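# Unload three sand cores from mould onto plywood boards

## Task

Remove three sand cores from the mould: the long core with the rounded nose, plus the two upright bladed cores in the mould half on the robot's right side. Set all three down on the plywood boards next to the mould and release them. The remaining two cores must stay upright in the mould.

## Robot and tools

ROBOT. Two arms, left_arm and right_arm, each with six revolute joints and a parallel two-finger gripper. Everything is in the scene frame. Its origin sits at table-top height, halfway between the two nominal arm bases. +z points up, +x points out over the table, and left_arm is on the +y side. Arm names do not match image sides. Calibrated bases: left_arm at (-0.041, +0.329, +0.029) m, right_arm at (-0.052, -0.233, +0.005) m, each turned only slightly about z. The fingers point along the gripper's +z axis and close along its y axis. end_effector_position is the point midway between the finger pads, roughly 1 cm behind the tips. Each gripper carries a wrist camera on a cable. If that cable touches anything, it counts as the hand touching it.

THE ROW. Every command that moves the robot uses rows of 14 numbers. One row covers both arms, even when only one arm moves. Order: left_arm waist, shoulder, elbow, wrist pitch, wrist yaw, wrist roll, left opening, then the same seven for right_arm. The joint numbers are absolute target angles in radians, on the same scale as the Joint positions line. They are not offsets. Stated ranges: waist -2.618 to 3.054, shoulder 0.000 to 3.142, elbow 0.000 to 3.142, wrist pitch -1.571 to 1.571, wrist yaw -1.571 to 1.571, wrist roll -2.094 to 2.094. A target more than 0.059 rad beyond a range end, and farther out than the joint already is, gets the call refused. The real end stops can differ by up to 0.059 rad. The opening runs from -1 (closed) to +1 (fully open). To leave a gripper unchanged, repeat its current command; a 0 would command it half shut. To hold a resting joint still, resend its Joint targets value.

TOOLS.
execute_actions(actions, cameras): actions is a list of up to 15 actions. Each action is a table of up to 15 rows, one row per 1/30 s step. A shorter table keeps its final row for the rest of the 15 steps. Each control step limits how far a joint target may lead the measured angle: 0.339 rad for waist, shoulder and elbow, 2.2 rad for the wrist joints. If the targets would move a gripper more than 200 mm from where it is, that arm's targets are pulled back. So a far goal needs several actions. An empty actions list returns all camera images plus the full state.
move(target, speed, blend, opening_speed, grip_force, blocking, cameras): target is one 14-number row or a list of up to 15 rows. Joints are interpolated together toward them, so the gripper traces a curve. Nothing avoids obstacles or the other arm. speed is in rad/s for the joint with farthest to travel: 0.01 to 12.57, default 0.5. blend, in rad, rounds corners between list targets; 0 stops at each one. opening_speed is the opening's rate of change per second on the -1..1 scale, at least 0.2. grip_force is the force limit per pad in newtons, 10 to 50, given once or per arm. It persists until changed; below 50 the fingers close slowly. With blocking=false the call returns after about 0.5 s while the motion continues, and a new move takes over from it. The result adds a move: line, such as done, off_target (at rest but a joint more than 0.035 rad from target), moving, held or fault, possibly with limits=held. Neither done nor off_target tells you whether there was contact.
wait(seconds, 0 to 10): lets time pass while holding the last commands; a running move keeps going.
stop(): brakes a running move. It needs some distance, more at high speed.
zoom_image(camera, region): region is [x0, y0, x1, y1] in image pixels, origin at top-left, at most 504 by 504. Only images from the latest camera set can be zoomed.
read_manual(section): licence texts only.
finished_scene(scene): ends the scene; nothing may follow it in the same reply.
Cameras (896x504 each): cam_head_left, cam_head_right, cam_high, cam_low, cam_left_wrist, cam_right_wrist.

RESULTS. end_effector_position (m) and end_effector_quat_wxyz are in the scene frame and may be off by a few cm, more at long reach. Joint positions and Joint velocities list six joints per arm (rad, rad/s), then the finger-pad gap (m; 0.094 when fully open). Joint targets shows what the joints are currently driven toward. Tool commands shows gripper commands. grip_measured is the finger opening on the -1..1 scale. Empty, it can read about 2.5 mm wide. On a hard part under full squeeze it reads a bit narrower than the part. Joint torques are in N m, positive toward larger angles, and include gravity and offsets. The first three wrap at ±28. joint sent to its limit means a joint was clipped at its end. joint command not followed means the clearance check altered targets. Action calls also print step-by-step joint readings. MOTOR HOT appears at 75 °C. At 90 °C that arm folds and stays idle; at 100 °C it goes limp.

GRIPPING. Squeeze force rises about 1 N per 0.001 below the contact reading, then jumps to the full limit, around 50–64 N per pad. To release, command an opening well above grip_measured. Close slowly on anything fragile.

AVOID. Do not drop parts or release them while they are still moving. Avoid slamming, hitting or pressing hard on fixtures, and keep the two arms from touching or gripping each other. Keep strain off the camera cables and keep every object on the table. Do not hold loads at full stretch for long. Faster motion makes contacts harder, and targets set deeper past a contact press harder. The scene keeps running while you think.

Each tool is called as name(argument=value, ...) on one line, values as JSON.

## Session

execute_actions(actions=[])

Scene clock: 0.00 s.
left_arm: end_effector_position=(+0.2179, +0.1547, +0.1666) grip_measured=+1.000 end_effector_quat_wxyz=(+0.328, +0.070, +0.922, -0.192) | right_arm: end_effector_position=(+0.2789, -0.2049, +0.2130) grip_measured=+1.000 end_effector_quat_wxyz=(+0.443, -0.055, +0.895, +0.004)
Joint positions: left_arm=[-0.559 1.041 0.693 -0.442 0.016 -0.437 0.094] | right_arm=[0.148 1.026 0.862 -0.489 0.023 -0.036 0.094]
Joint velocities: within noise
Joint torques (N m): no reading
Motor temperatures (°C): left_arm=[24 37 36 35 24 24 26] | right_arm=[25 33 36 33 22 26 23]
Heat: left arm: 37 °C; right arm: 36 °C.
Joint targets: left_arm=[-0.559 1.039 0.700 -0.444 0.016 -0.437] | right_arm=[0.148 1.023 0.872 -0.490 0.022 -0.036]
Tool commands: left_gripper/opening=+1.0 right_gripper/opening=+1.0

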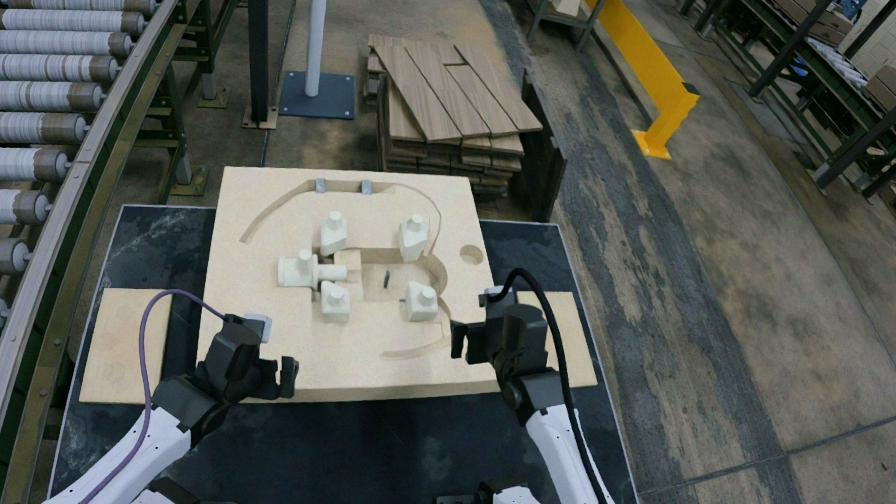

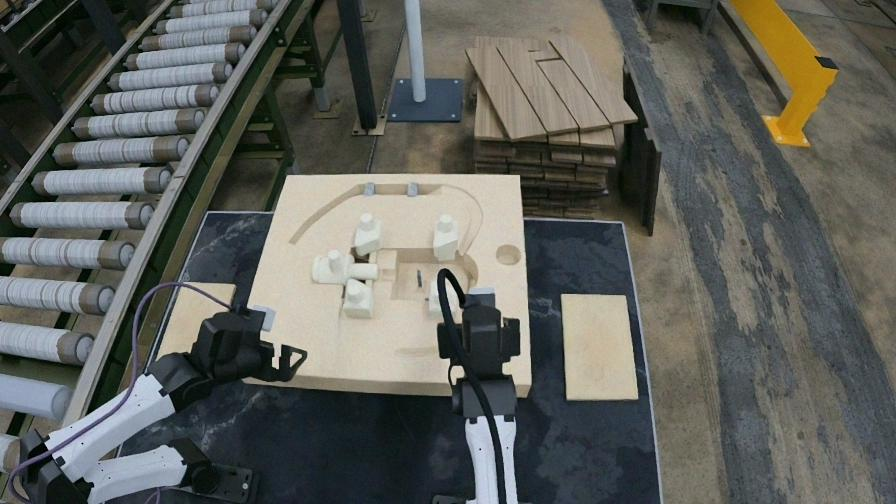

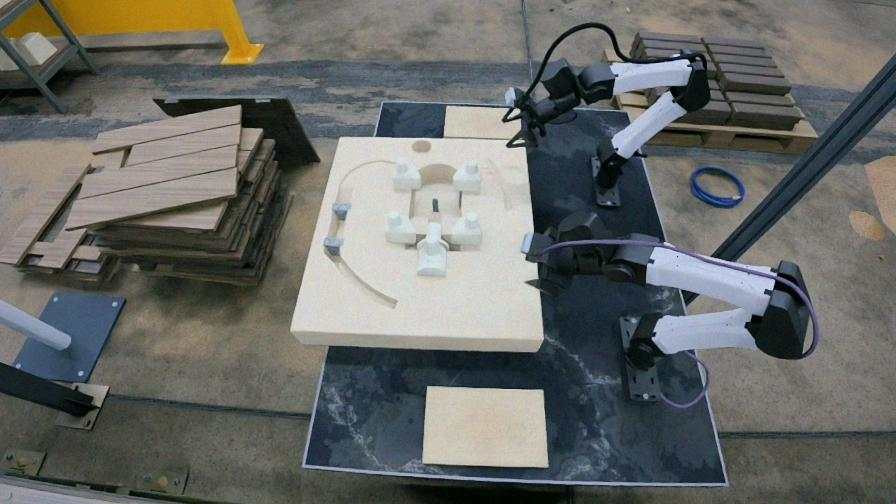

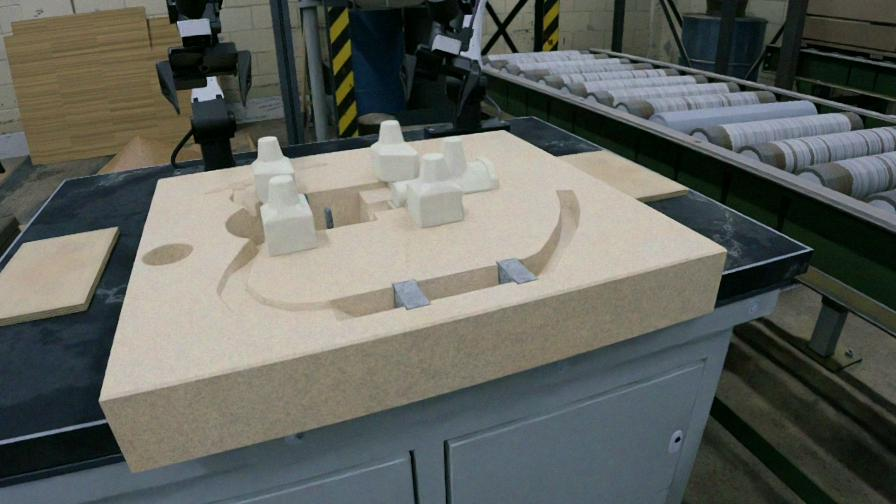

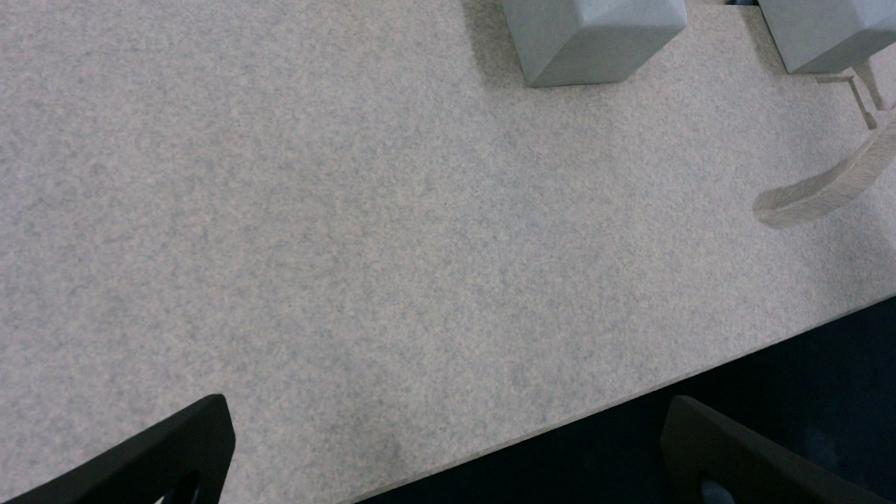

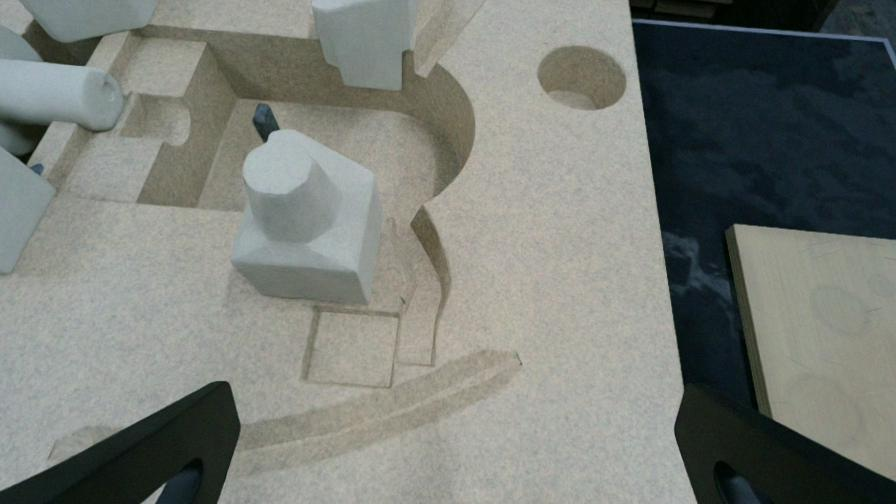

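zoom_image(camera="cam_head_left", region=[260, 170, 500, 370])

zoom_image(camera="cam_high", region=[330, 130, 540, 310])

zoom_image(camera="cam_low", region=[130, 100, 600, 340])

zoom_image(camera="cam_right_wrist", region=[0, 0, 504, 400])

Scaled by 2.100 from the camera's 896x504 image, which has a finer 1280x720 frame.

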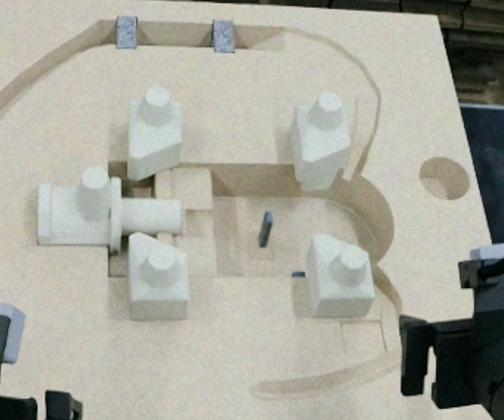

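Scaled by 2.400 from the camera's 896x504 image, which has a finer 1280x720 frame.

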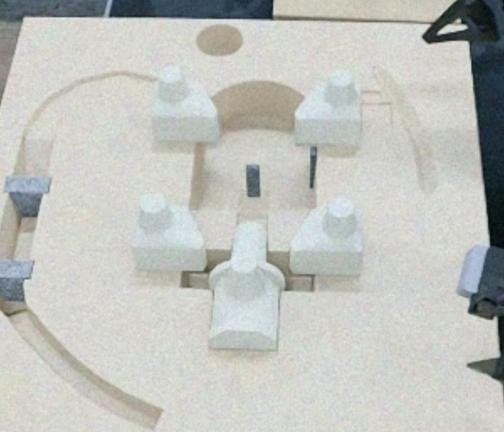

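Scaled by 1.072 from the camera's 896x504 image, which has a finer 1280x720 frame.

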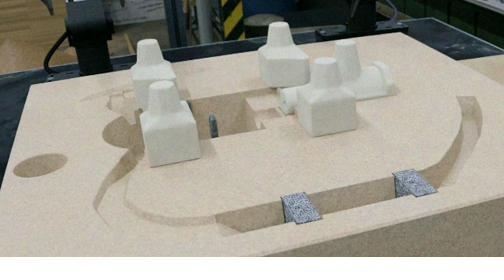

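Scaled by 1.000.

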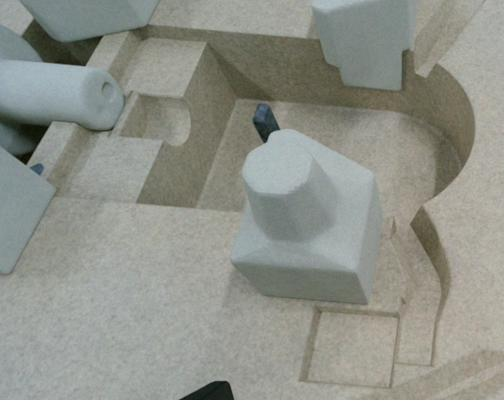

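move(target=[-0.559,1.039,0.700,-0.444,0.016,-0.437,1,0.289,2.079,2.316,-1.371,0,0,1], speed=0.8, cameras=["cam_right_wrist","cam_head_left","cam_high"])

Scene clock: 54.70 s.
left_arm: end_effector_position=(+0.2179, +0.1547, +0.1666) grip_measured=+1.000 end_effector_quat_wxyz=(+0.328, +0.070, +0.922, -0.192) | right_arm: end_effector_position=(+0.4118, -0.1241, +0.2395) grip_measured=+1.000 end_effector_quat_wxyz=(+0.217, -0.120, +0.969, +0.018)
Joint positions: left_arm=[-0.559 1.041 0.693 -0.442 0.016 -0.437 0.094] | right_arm=[0.286 2.066 2.292 -1.358 0.012 -0.013 0.094]
Joint torques (N m): left_arm=[-0.12 -2.7 9.1 1.64 0.06 0.04] | right_arm=[0.49 -10.54 7.66 0.97 -0.17 0.05]
Motor temperatures (°C): left_arm=[24 37 45 37 23 23 25] | right_arm=[25 33 42 38 22 26 22]
Heat: left arm: 45 °C; right arm: 42 °C.
Joint targets: left_arm=[-0.559 1.039 0.700 -0.444 0.016 -0.437] | right_arm=[0.289 2.079 2.316 -1.371 0.000 0.000]
move: done
Images, in order (width x height): cam_head_left 896x504, cam_high 896x504, cam_right_wrist 896x504.

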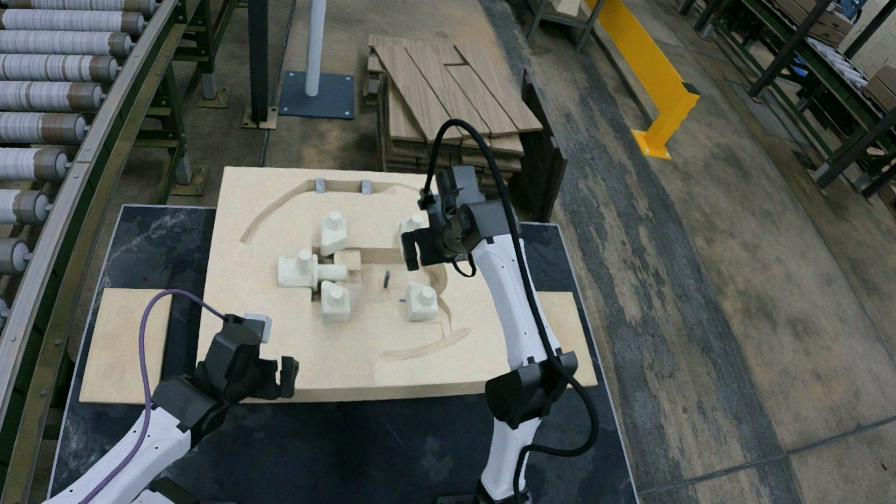

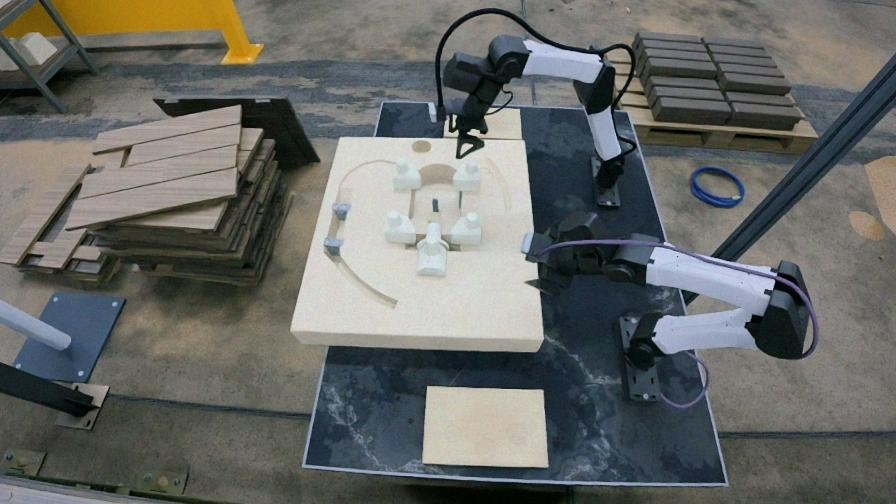

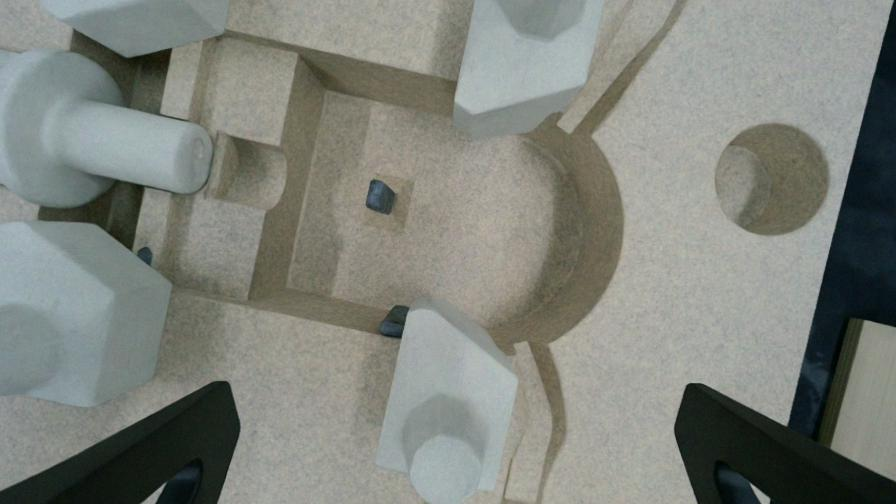

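zoom_image(camera="cam_right_wrist", region=[300, 230, 600, 504])

zoom_image(camera="cam_right_wrist", region=[0, 0, 400, 300])

zoom_image(camera="cam_high", region=[380, 140, 500, 280])

Scaled by 1.680 from the camera's 896x504 image, which has a finer 1280x720 frame.

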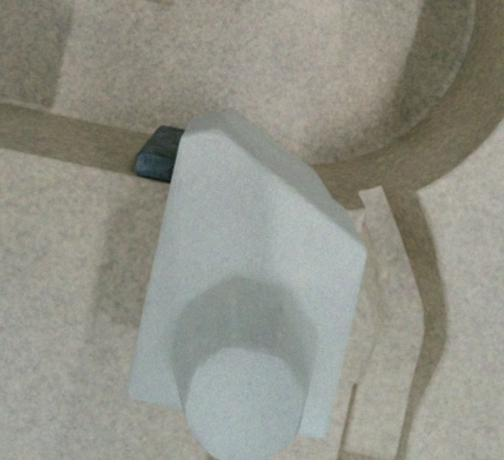

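Scaled by 1.260 from the camera's 896x504 image, which has a finer 1280x720 frame.

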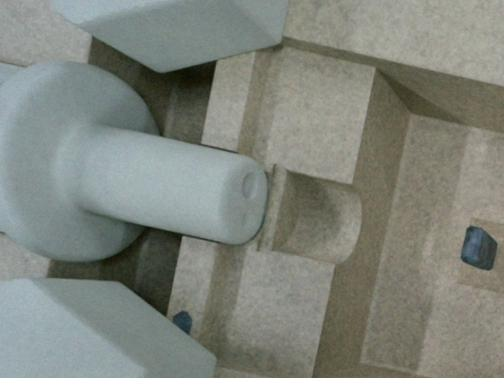

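Scaled by 3.600 from the camera's 896x504 image, which has a finer 1280x720 frame.

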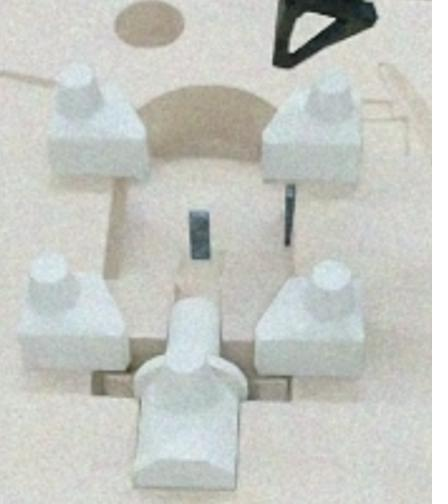

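move(target=[-0.559,1.039,0.700,-0.444,0.016,-0.437,1,0.323,1.931,2.018,-1.299,0.098,0.255,1], speed=0.6, cameras=["cam_right_wrist","cam_head_right","cam_high"])

Scene clock: 123.03 s.
left_arm: end_effector_position=(+0.2179, +0.1547, +0.1666) grip_measured=+1.000 end_effector_quat_wxyz=(+0.328, +0.070, +0.922, -0.192) | right_arm: end_effector_position=(+0.3756, -0.1309, +0.2032) grip_measured=+1.000 end_effector_quat_wxyz=(+0.164, -0.007, +0.986, -0.001)
Joint positions: left_arm=[-0.559 1.041 0.693 -0.442 0.016 -0.437 0.094] | right_arm=[0.319 1.964 2.028 -1.317 0.086 0.241 0.094]
Joint torques (N m): left_arm=[-0.17 -2.65 9.02 1.66 0.07 0.04] | right_arm=[0.55 -14.34 5.26 1.05 0.16 0.06]
Motor temperatures (°C): left_arm=[24 36 47 37 23 23 25] | right_arm=[25 40 44 34 21 25 22]
Heat: left arm: 47 °C; right arm: 44 °C.
Joint targets: left_arm=[-0.559 1.039 0.700 -0.444 0.016 -0.437] | right_arm=[0.323 1.931 2.018 -1.299 0.098 0.255]
move: done
Images, in order (width x height): cam_head_right 896x504, cam_high 896x504, cam_right_wrist 896x504.

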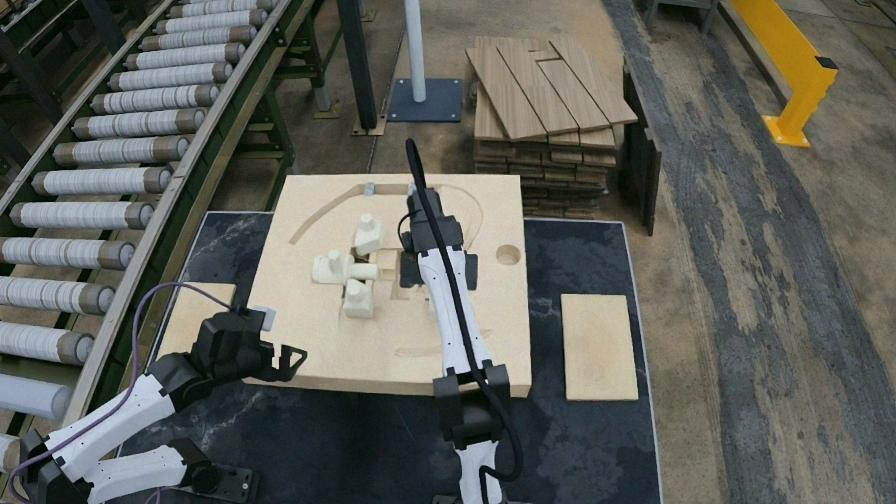

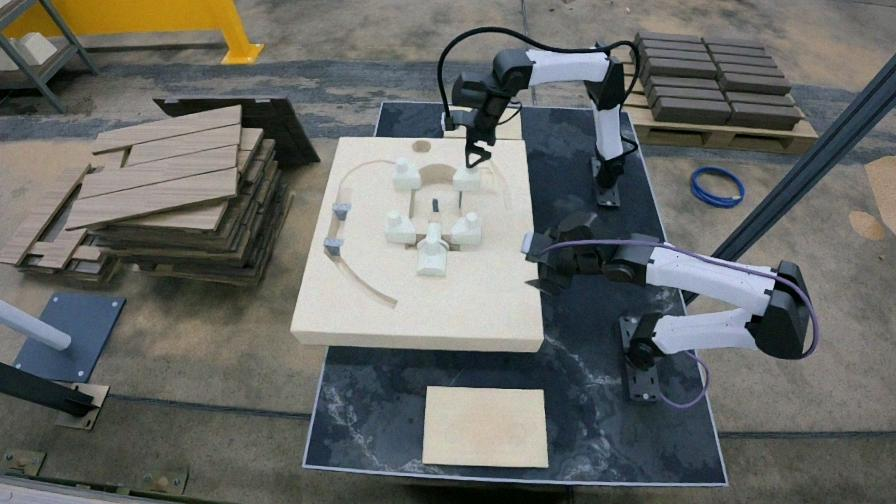

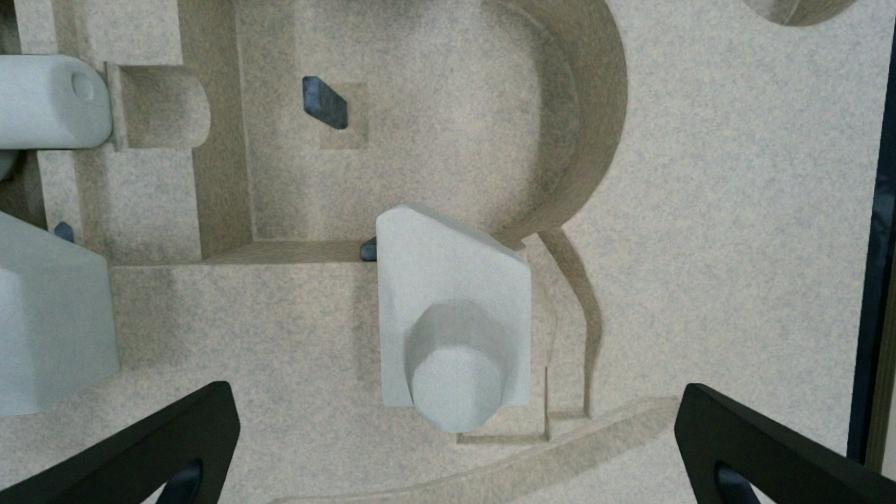

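move(target=[[-0.559,1.039,0.700,-0.444,0.016,-0.437,1,0.323,1.881,1.727,-1.058,0.098,0.255,1],[-0.559,1.039,0.700,-0.444,0.016,-0.437,1,0.323,1.881,1.560,-0.891,0.098,0.255,1]], speed=0.3, blend=[0.03,0], cameras=["cam_right_wrist","cam_low","cam_high"])

Scene clock: 137.40 s.
left_arm: end_effector_position=(+0.2179, +0.1547, +0.1666) grip_measured=+1.000 end_effector_quat_wxyz=(+0.328, +0.070, +0.922, -0.192) | right_arm: end_effector_position=(+0.3723, -0.1319, +0.1037) grip_measured=+1.000 end_effector_quat_wxyz=(+0.160, -0.007, +0.987, -0.002)
Joint positions: left_arm=[-0.559 1.041 0.693 -0.442 0.016 -0.437 0.094] | right_arm=[0.319 1.917 1.567 -0.911 0.087 0.242 0.094]
Joint torques (N m): left_arm=[-0.23 -2.71 9.05 1.66 0.08 0.03] | right_arm=[0.69 -14.57 5.85 1.11 0.19 0.1]
Heat: left arm: 47 °C; right arm: 43 °C.
Joint targets: left_arm=[-0.559 1.039 0.700 -0.444 0.016 -0.437] | right_arm=[0.323 1.881 1.560 -0.891 0.098 0.255]
move: off_target (right_arm); right_arm: the shoulder is farthest, 0.036 rad from its target
Images, in order (width x height): cam_high 896x504, cam_low 896x504, cam_right_wrist 896x504.

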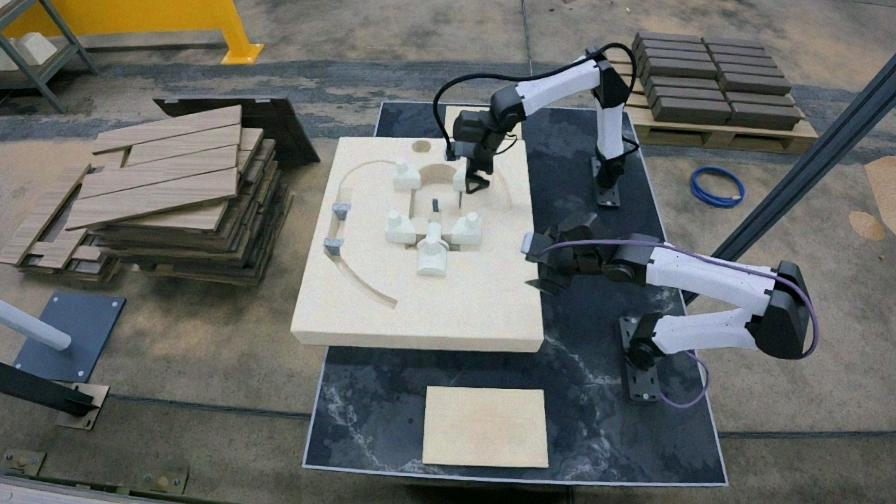

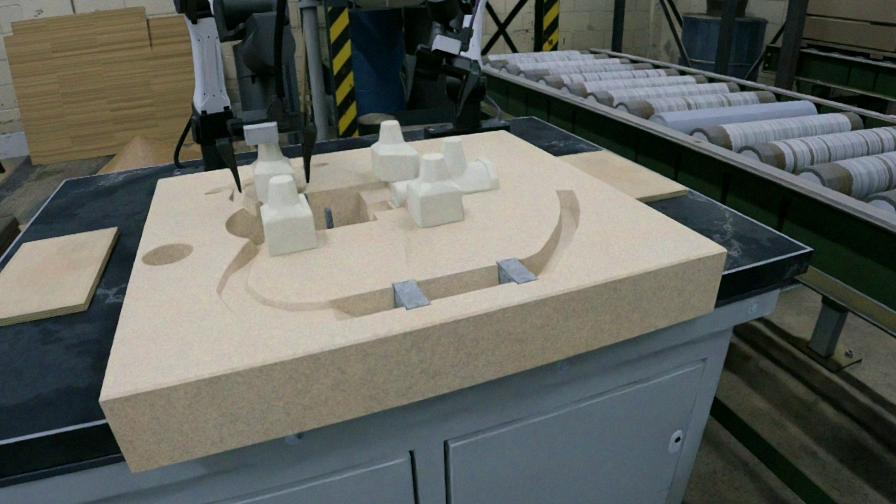

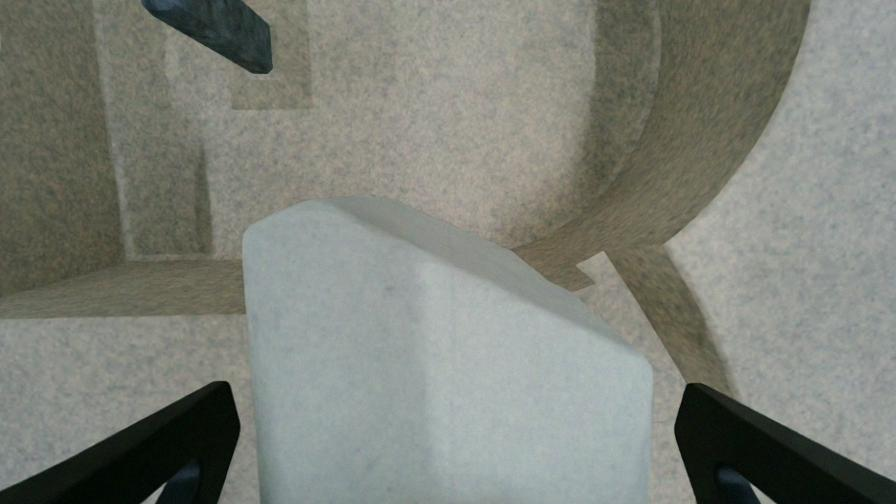

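move(target=[-0.559,1.039,0.700,-0.444,0.016,-0.437,1,0.323,1.880,1.582,-0.914,0.098,0.255,1], speed=0.3)

move(target=[-0.559,1.039,0.700,-0.444,0.016,-0.437,1,0.323,1.880,1.582,-0.914,0.098,0.255,-0.3], grip_force=[50,25], opening_speed=0.6, cameras=["cam_right_wrist"])

Scene clock: 144.83 s.
left_arm: end_effector_position=(+0.2179, +0.1547, +0.1666) grip_measured=+1.000 end_effector_quat_wxyz=(+0.328, +0.070, +0.922, -0.192) | right_arm: end_effector_position=(+0.3724, -0.1319, +0.1037) grip_measured=+1.000 end_effector_quat_wxyz=(+0.160, -0.007, +0.987, -0.002)
Joint positions: left_arm=[-0.559 1.041 0.693 -0.442 0.016 -0.437 0.094] | right_arm=[0.319 1.917 1.567 -0.911 0.087 0.242 0.094]
Joint torques (N m): left_arm=[-0.09 -2.61 8.96 1.66 0.09 0.03] | right_arm=[0.76 -14.58 7.45 0.81 0.18 0.08]
Motor temperatures (°C): left_arm=[24 35 47 37 23 23 25] | right_arm=[25 45 42 34 21 25 22]
Heat: left arm: 47 °C; right arm: 45 °C.
Joint targets: left_arm=[-0.559 1.039 0.700 -0.444 0.016 -0.437] | right_arm=[0.323 1.880 1.582 -0.914 0.098 0.255]
move: off_target (right_arm); right_arm: the shoulder is farthest, 0.037 rad from its target

Scene clock: 147.53 s.
left_arm: end_effector_position=(+0.2179, +0.1547, +0.1666) grip_measured=+1.000 end_effector_quat_wxyz=(+0.328, +0.070, +0.922, -0.192) | right_arm: end_effector_position=(+0.3723, -0.1322, +0.1037) grip_measured=+0.171 end_effector_quat_wxyz=(+0.160, -0.007, +0.987, -0.003)
Joint positions: left_arm=[-0.559 1.041 0.693 -0.442 0.016 -0.437 0.094] | right_arm=[0.319 1.917 1.567 -0.911 0.088 0.242 0.055]
Joint torques (N m): left_arm=[-0.16 -2.62 8.99 1.63 0.08 0.02] | right_arm=[0.62 -14.67 7.41 0.84 0.16 0.11]
Heat: left arm: 47 °C; right arm: 46 °C.
Joint targets: left_arm=[-0.559 1.039 0.700 -0.444 0.016 -0.437] | right_arm=[0.323 1.880 1.582 -0.914 0.098 0.255]
grip_force (N): 50, 25
move: off_target (right_arm); right_arm: the shoulder is farthest, 0.037 rad from its target
Images, in order (width x height): cam_right_wrist 896x504.

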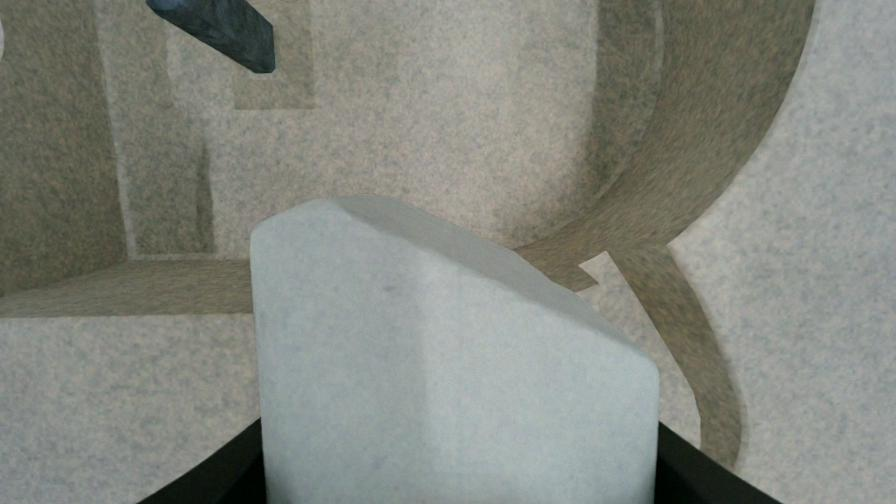

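move(target=[[-0.559,1.039,0.700,-0.444,0.016,-0.437,1,0.323,1.881,1.727,-1.058,0.098,0.255,-0.3],[-0.559,1.039,0.700,-0.444,0.016,-0.437,1,0.323,1.931,2.018,-1.299,0.098,0.255,-0.3],[-0.559,1.039,0.700,-0.444,0.016,-0.437,1,0.323,1.982,2.197,-1.427,0.098,0.255,-0.3]], speed=0.3, blend=[0.03,0.05,0], cameras=["all"])

Scene clock: 154.27 s.
left_arm: end_effector_position=(+0.2179, +0.1547, +0.1666) grip_measured=+1.000 end_effector_quat_wxyz=(+0.328, +0.070, +0.922, -0.192) | right_arm: end_effector_position=(+0.3674, -0.1335, +0.2298) grip_measured=+0.170 end_effector_quat_wxyz=(+0.162, -0.007, +0.987, -0.003)
Joint positions: left_arm=[-0.559 1.041 0.693 -0.442 0.016 -0.437 0.094] | right_arm=[0.319 1.976 2.16 -1.44 0.088 0.242 0.055]
Joint torques (N m): left_arm=[-0.17 -2.67 9.01 1.65 0.07 0.02] | right_arm=[0.61 -10.3 8.65 1.05 0.16 0.11]
Heat: left arm: 47 °C; right arm: 48 °C.
Joint targets: left_arm=[-0.559 1.039 0.700 -0.444 0.016 -0.437] | right_arm=[0.323 1.982 2.197 -1.427 0.098 0.255]
grip_force (N): 50, 25
move: off_target (right_arm); right_arm: the elbow is farthest, 0.037 rad from its target

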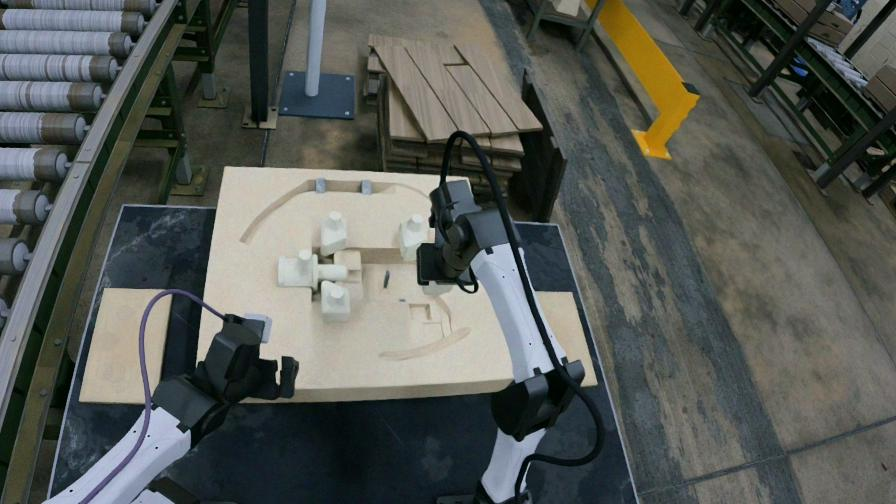

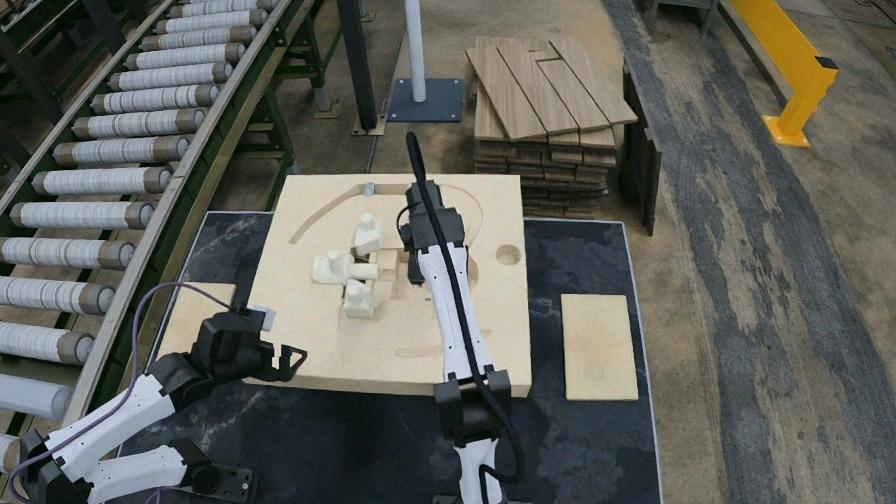

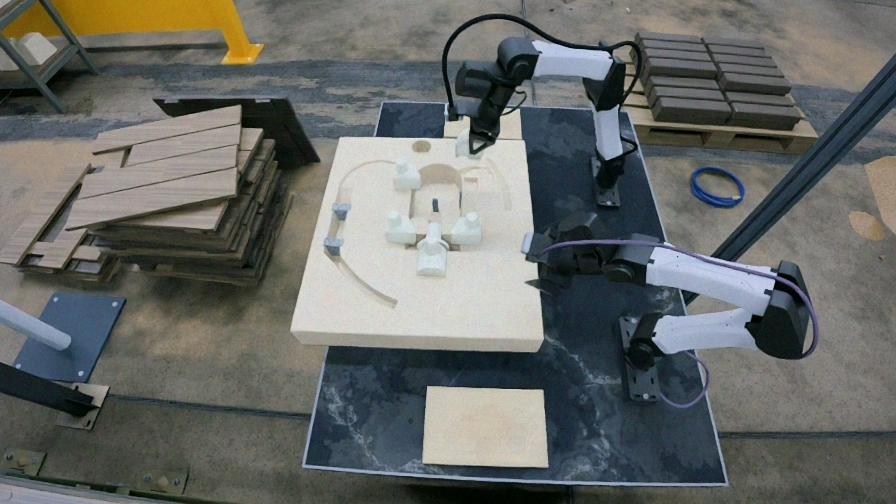

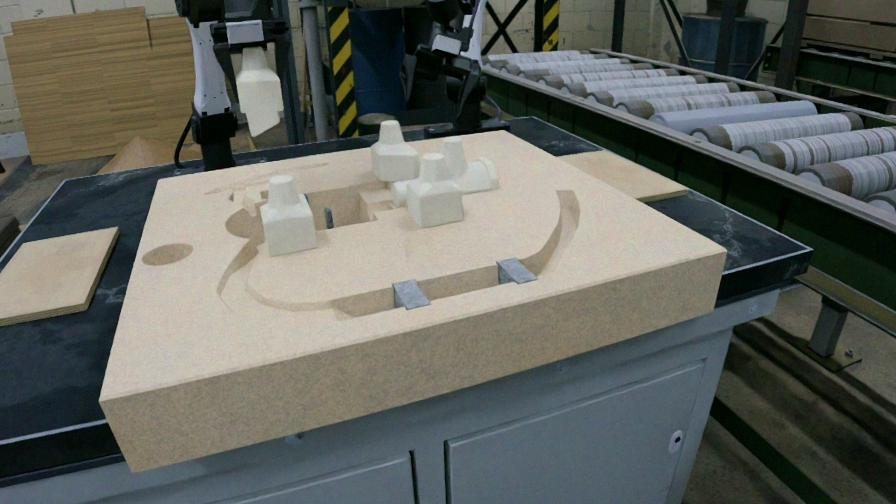

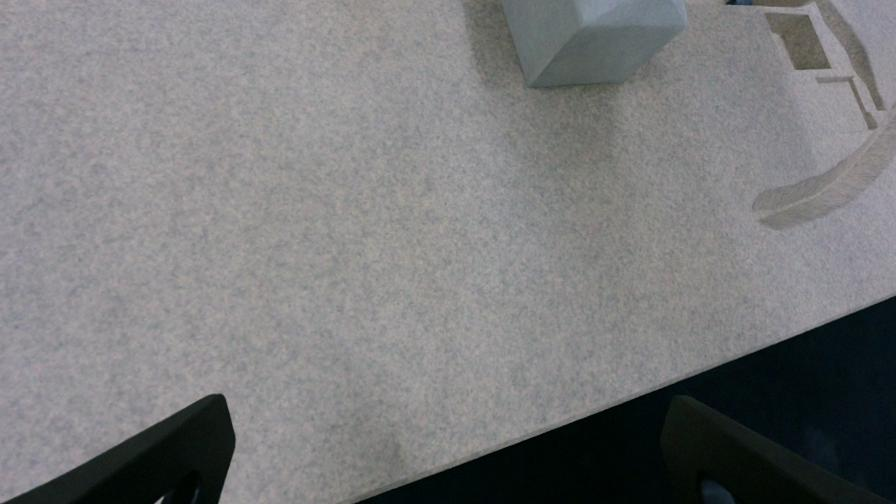

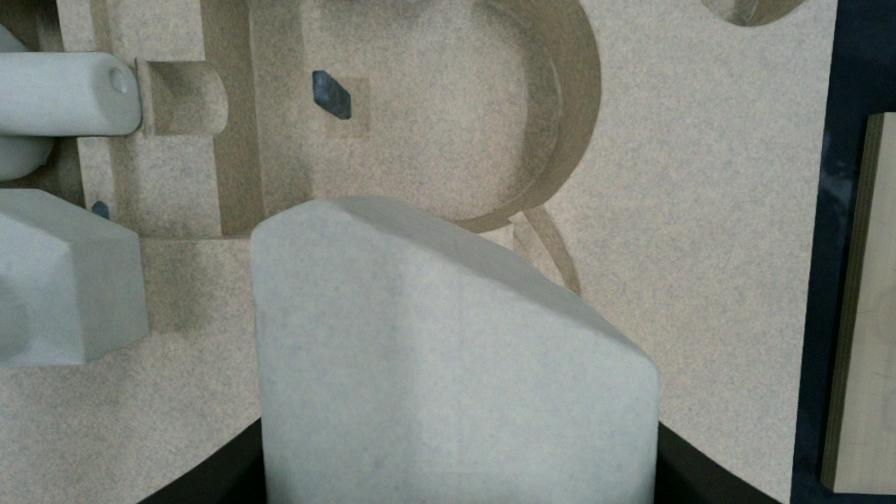

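Lifted cleanly. Let me see the bottom shape.

zoom_image(camera="cam_low", region=[170, 0, 340, 260])

zoom_image(camera="cam_high", region=[400, 90, 540, 230])

zoom_image(camera="cam_left_wrist", region=[650, 0, 896, 240])

Scaled by 1.938 from the camera's 896x504 image, which has a finer 1280x720 frame.

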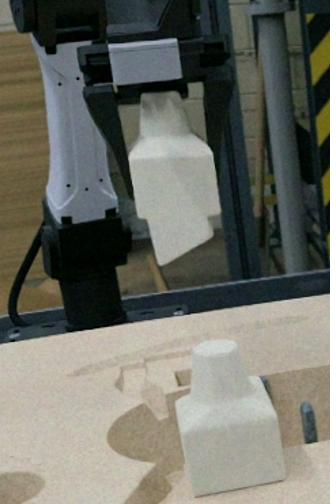

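Scaled by 3.600 from the camera's 896x504 image, which has a finer 1280x720 frame.

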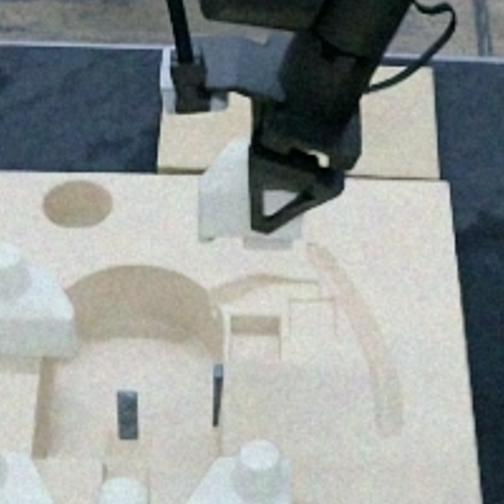

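Scaled by 2.049 from the camera's 896x504 image, which has a finer 1280x720 frame.

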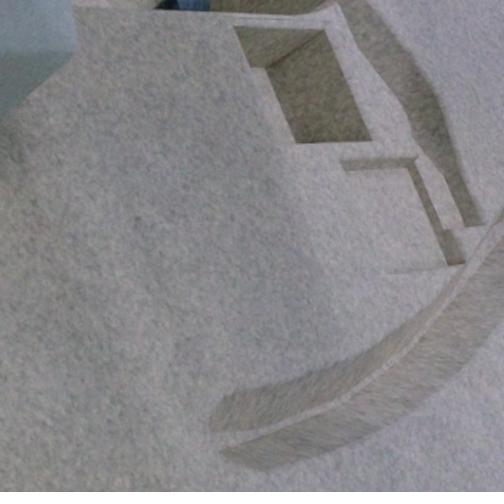

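move(target=[-0.559,1.039,0.700,-0.444,0.016,-0.437,1,-0.660,1.3745,0.670,0.438,-0.180,-0.049,-0.3], speed=0.6, cameras=["all"])

Scene clock: 240.33 s.
left_arm: end_effector_position=(+0.2179, +0.1547, +0.1666) grip_measured=+1.000 end_effector_quat_wxyz=(+0.328, +0.070, +0.922, -0.192) | right_arm: end_effector_position=(+0.2892, -0.4885, +0.1575) grip_measured=+0.170 end_effector_quat_wxyz=(+0.534, +0.233, +0.801, -0.137)
Joint positions: left_arm=[-0.559 1.041 0.693 -0.442 0.016 -0.437 0.094] | right_arm=[-0.658 1.418 0.662 0.347 -0.159 -0.038 0.055]
Joint torques (N m): left_arm=[-0.1 -2.67 8.99 1.66 0.08 0.03] | right_arm=[0.05 -10.47 7.23 2.67 -0.26 -0.15]
Heat: left arm: 48 °C; right arm: 44 °C.
Joint targets: left_arm=[-0.559 1.039 0.700 -0.444 0.016 -0.437] | right_arm=[-0.660 1.375 0.670 0.438 -0.180 -0.049]
grip_force (N): 50, 25
move: off_target (right_arm); right_arm: the wrist pitch is farthest, 0.091 rad from its target

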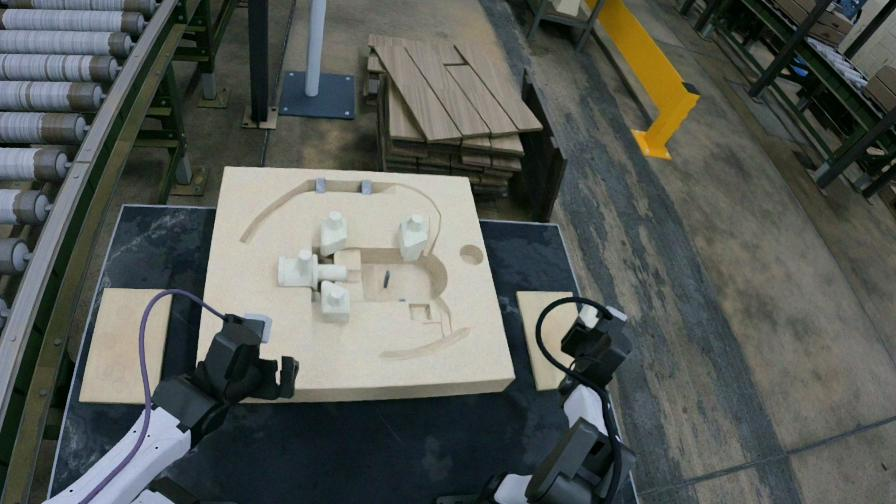

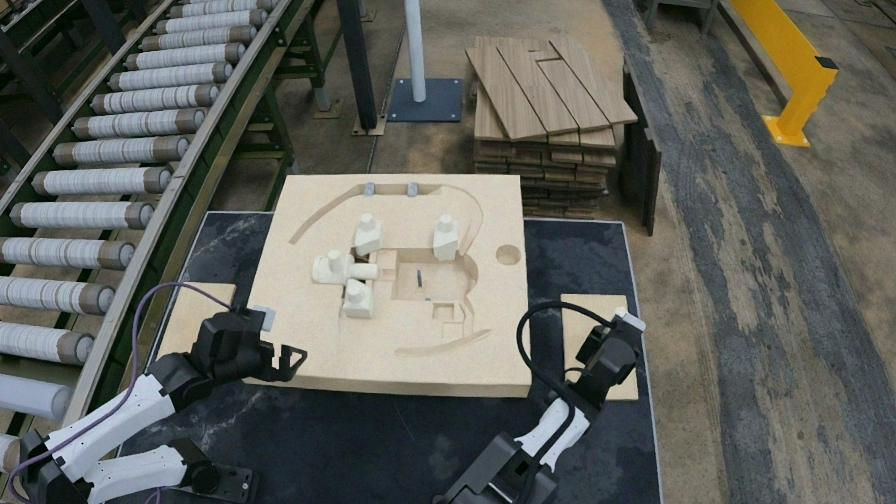

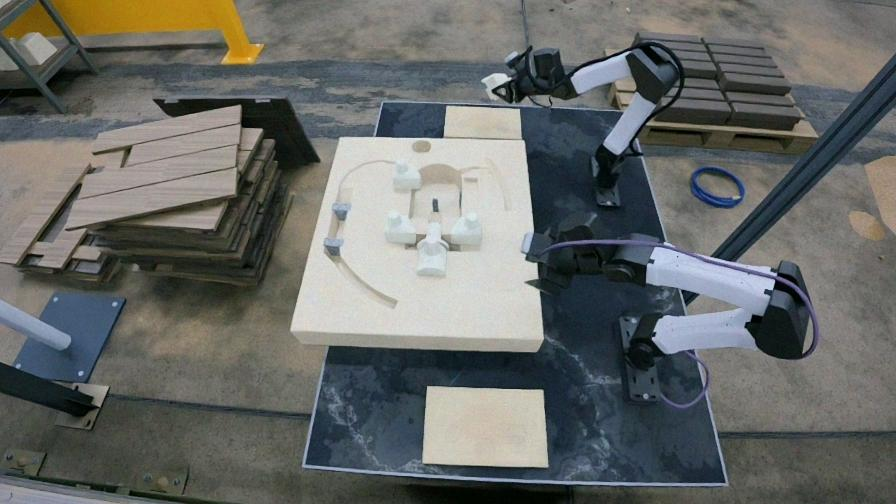

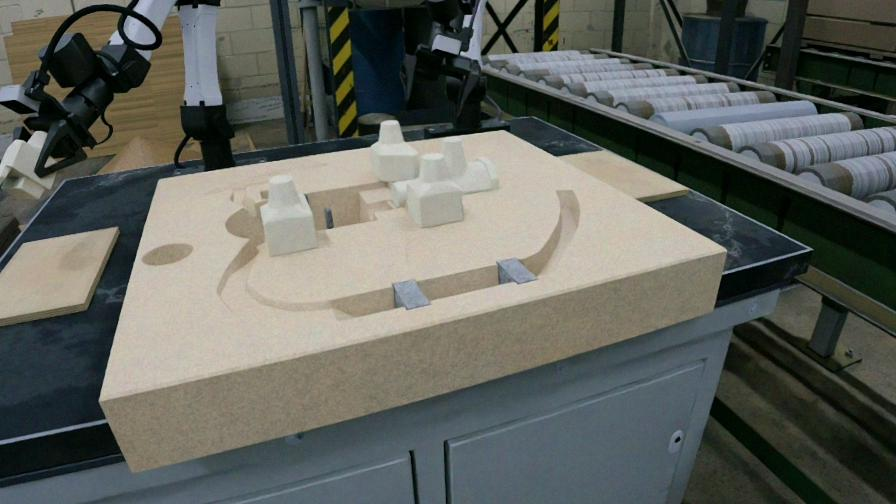

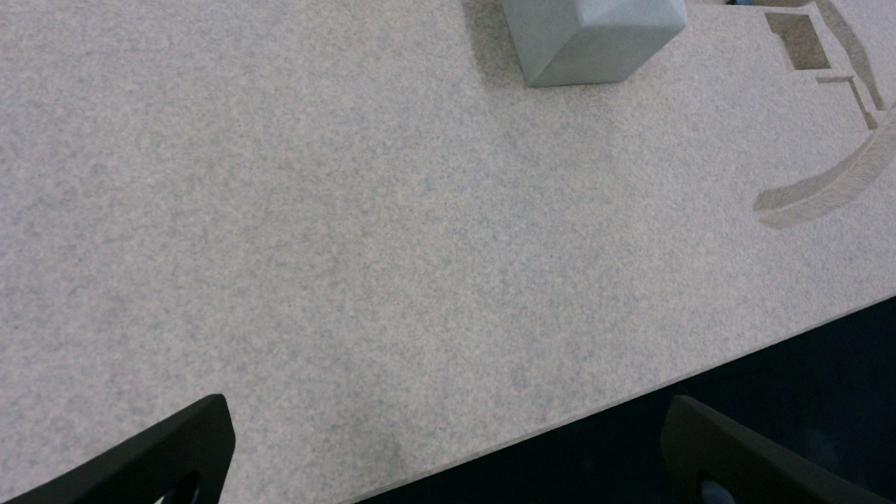

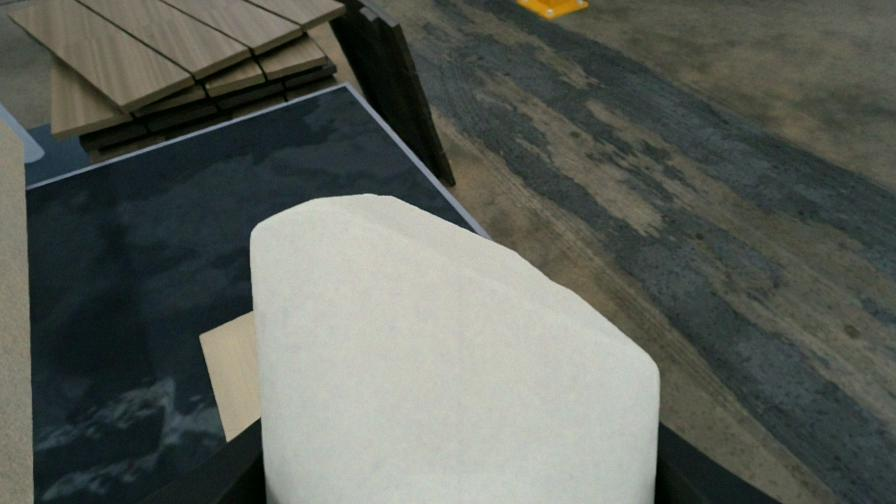

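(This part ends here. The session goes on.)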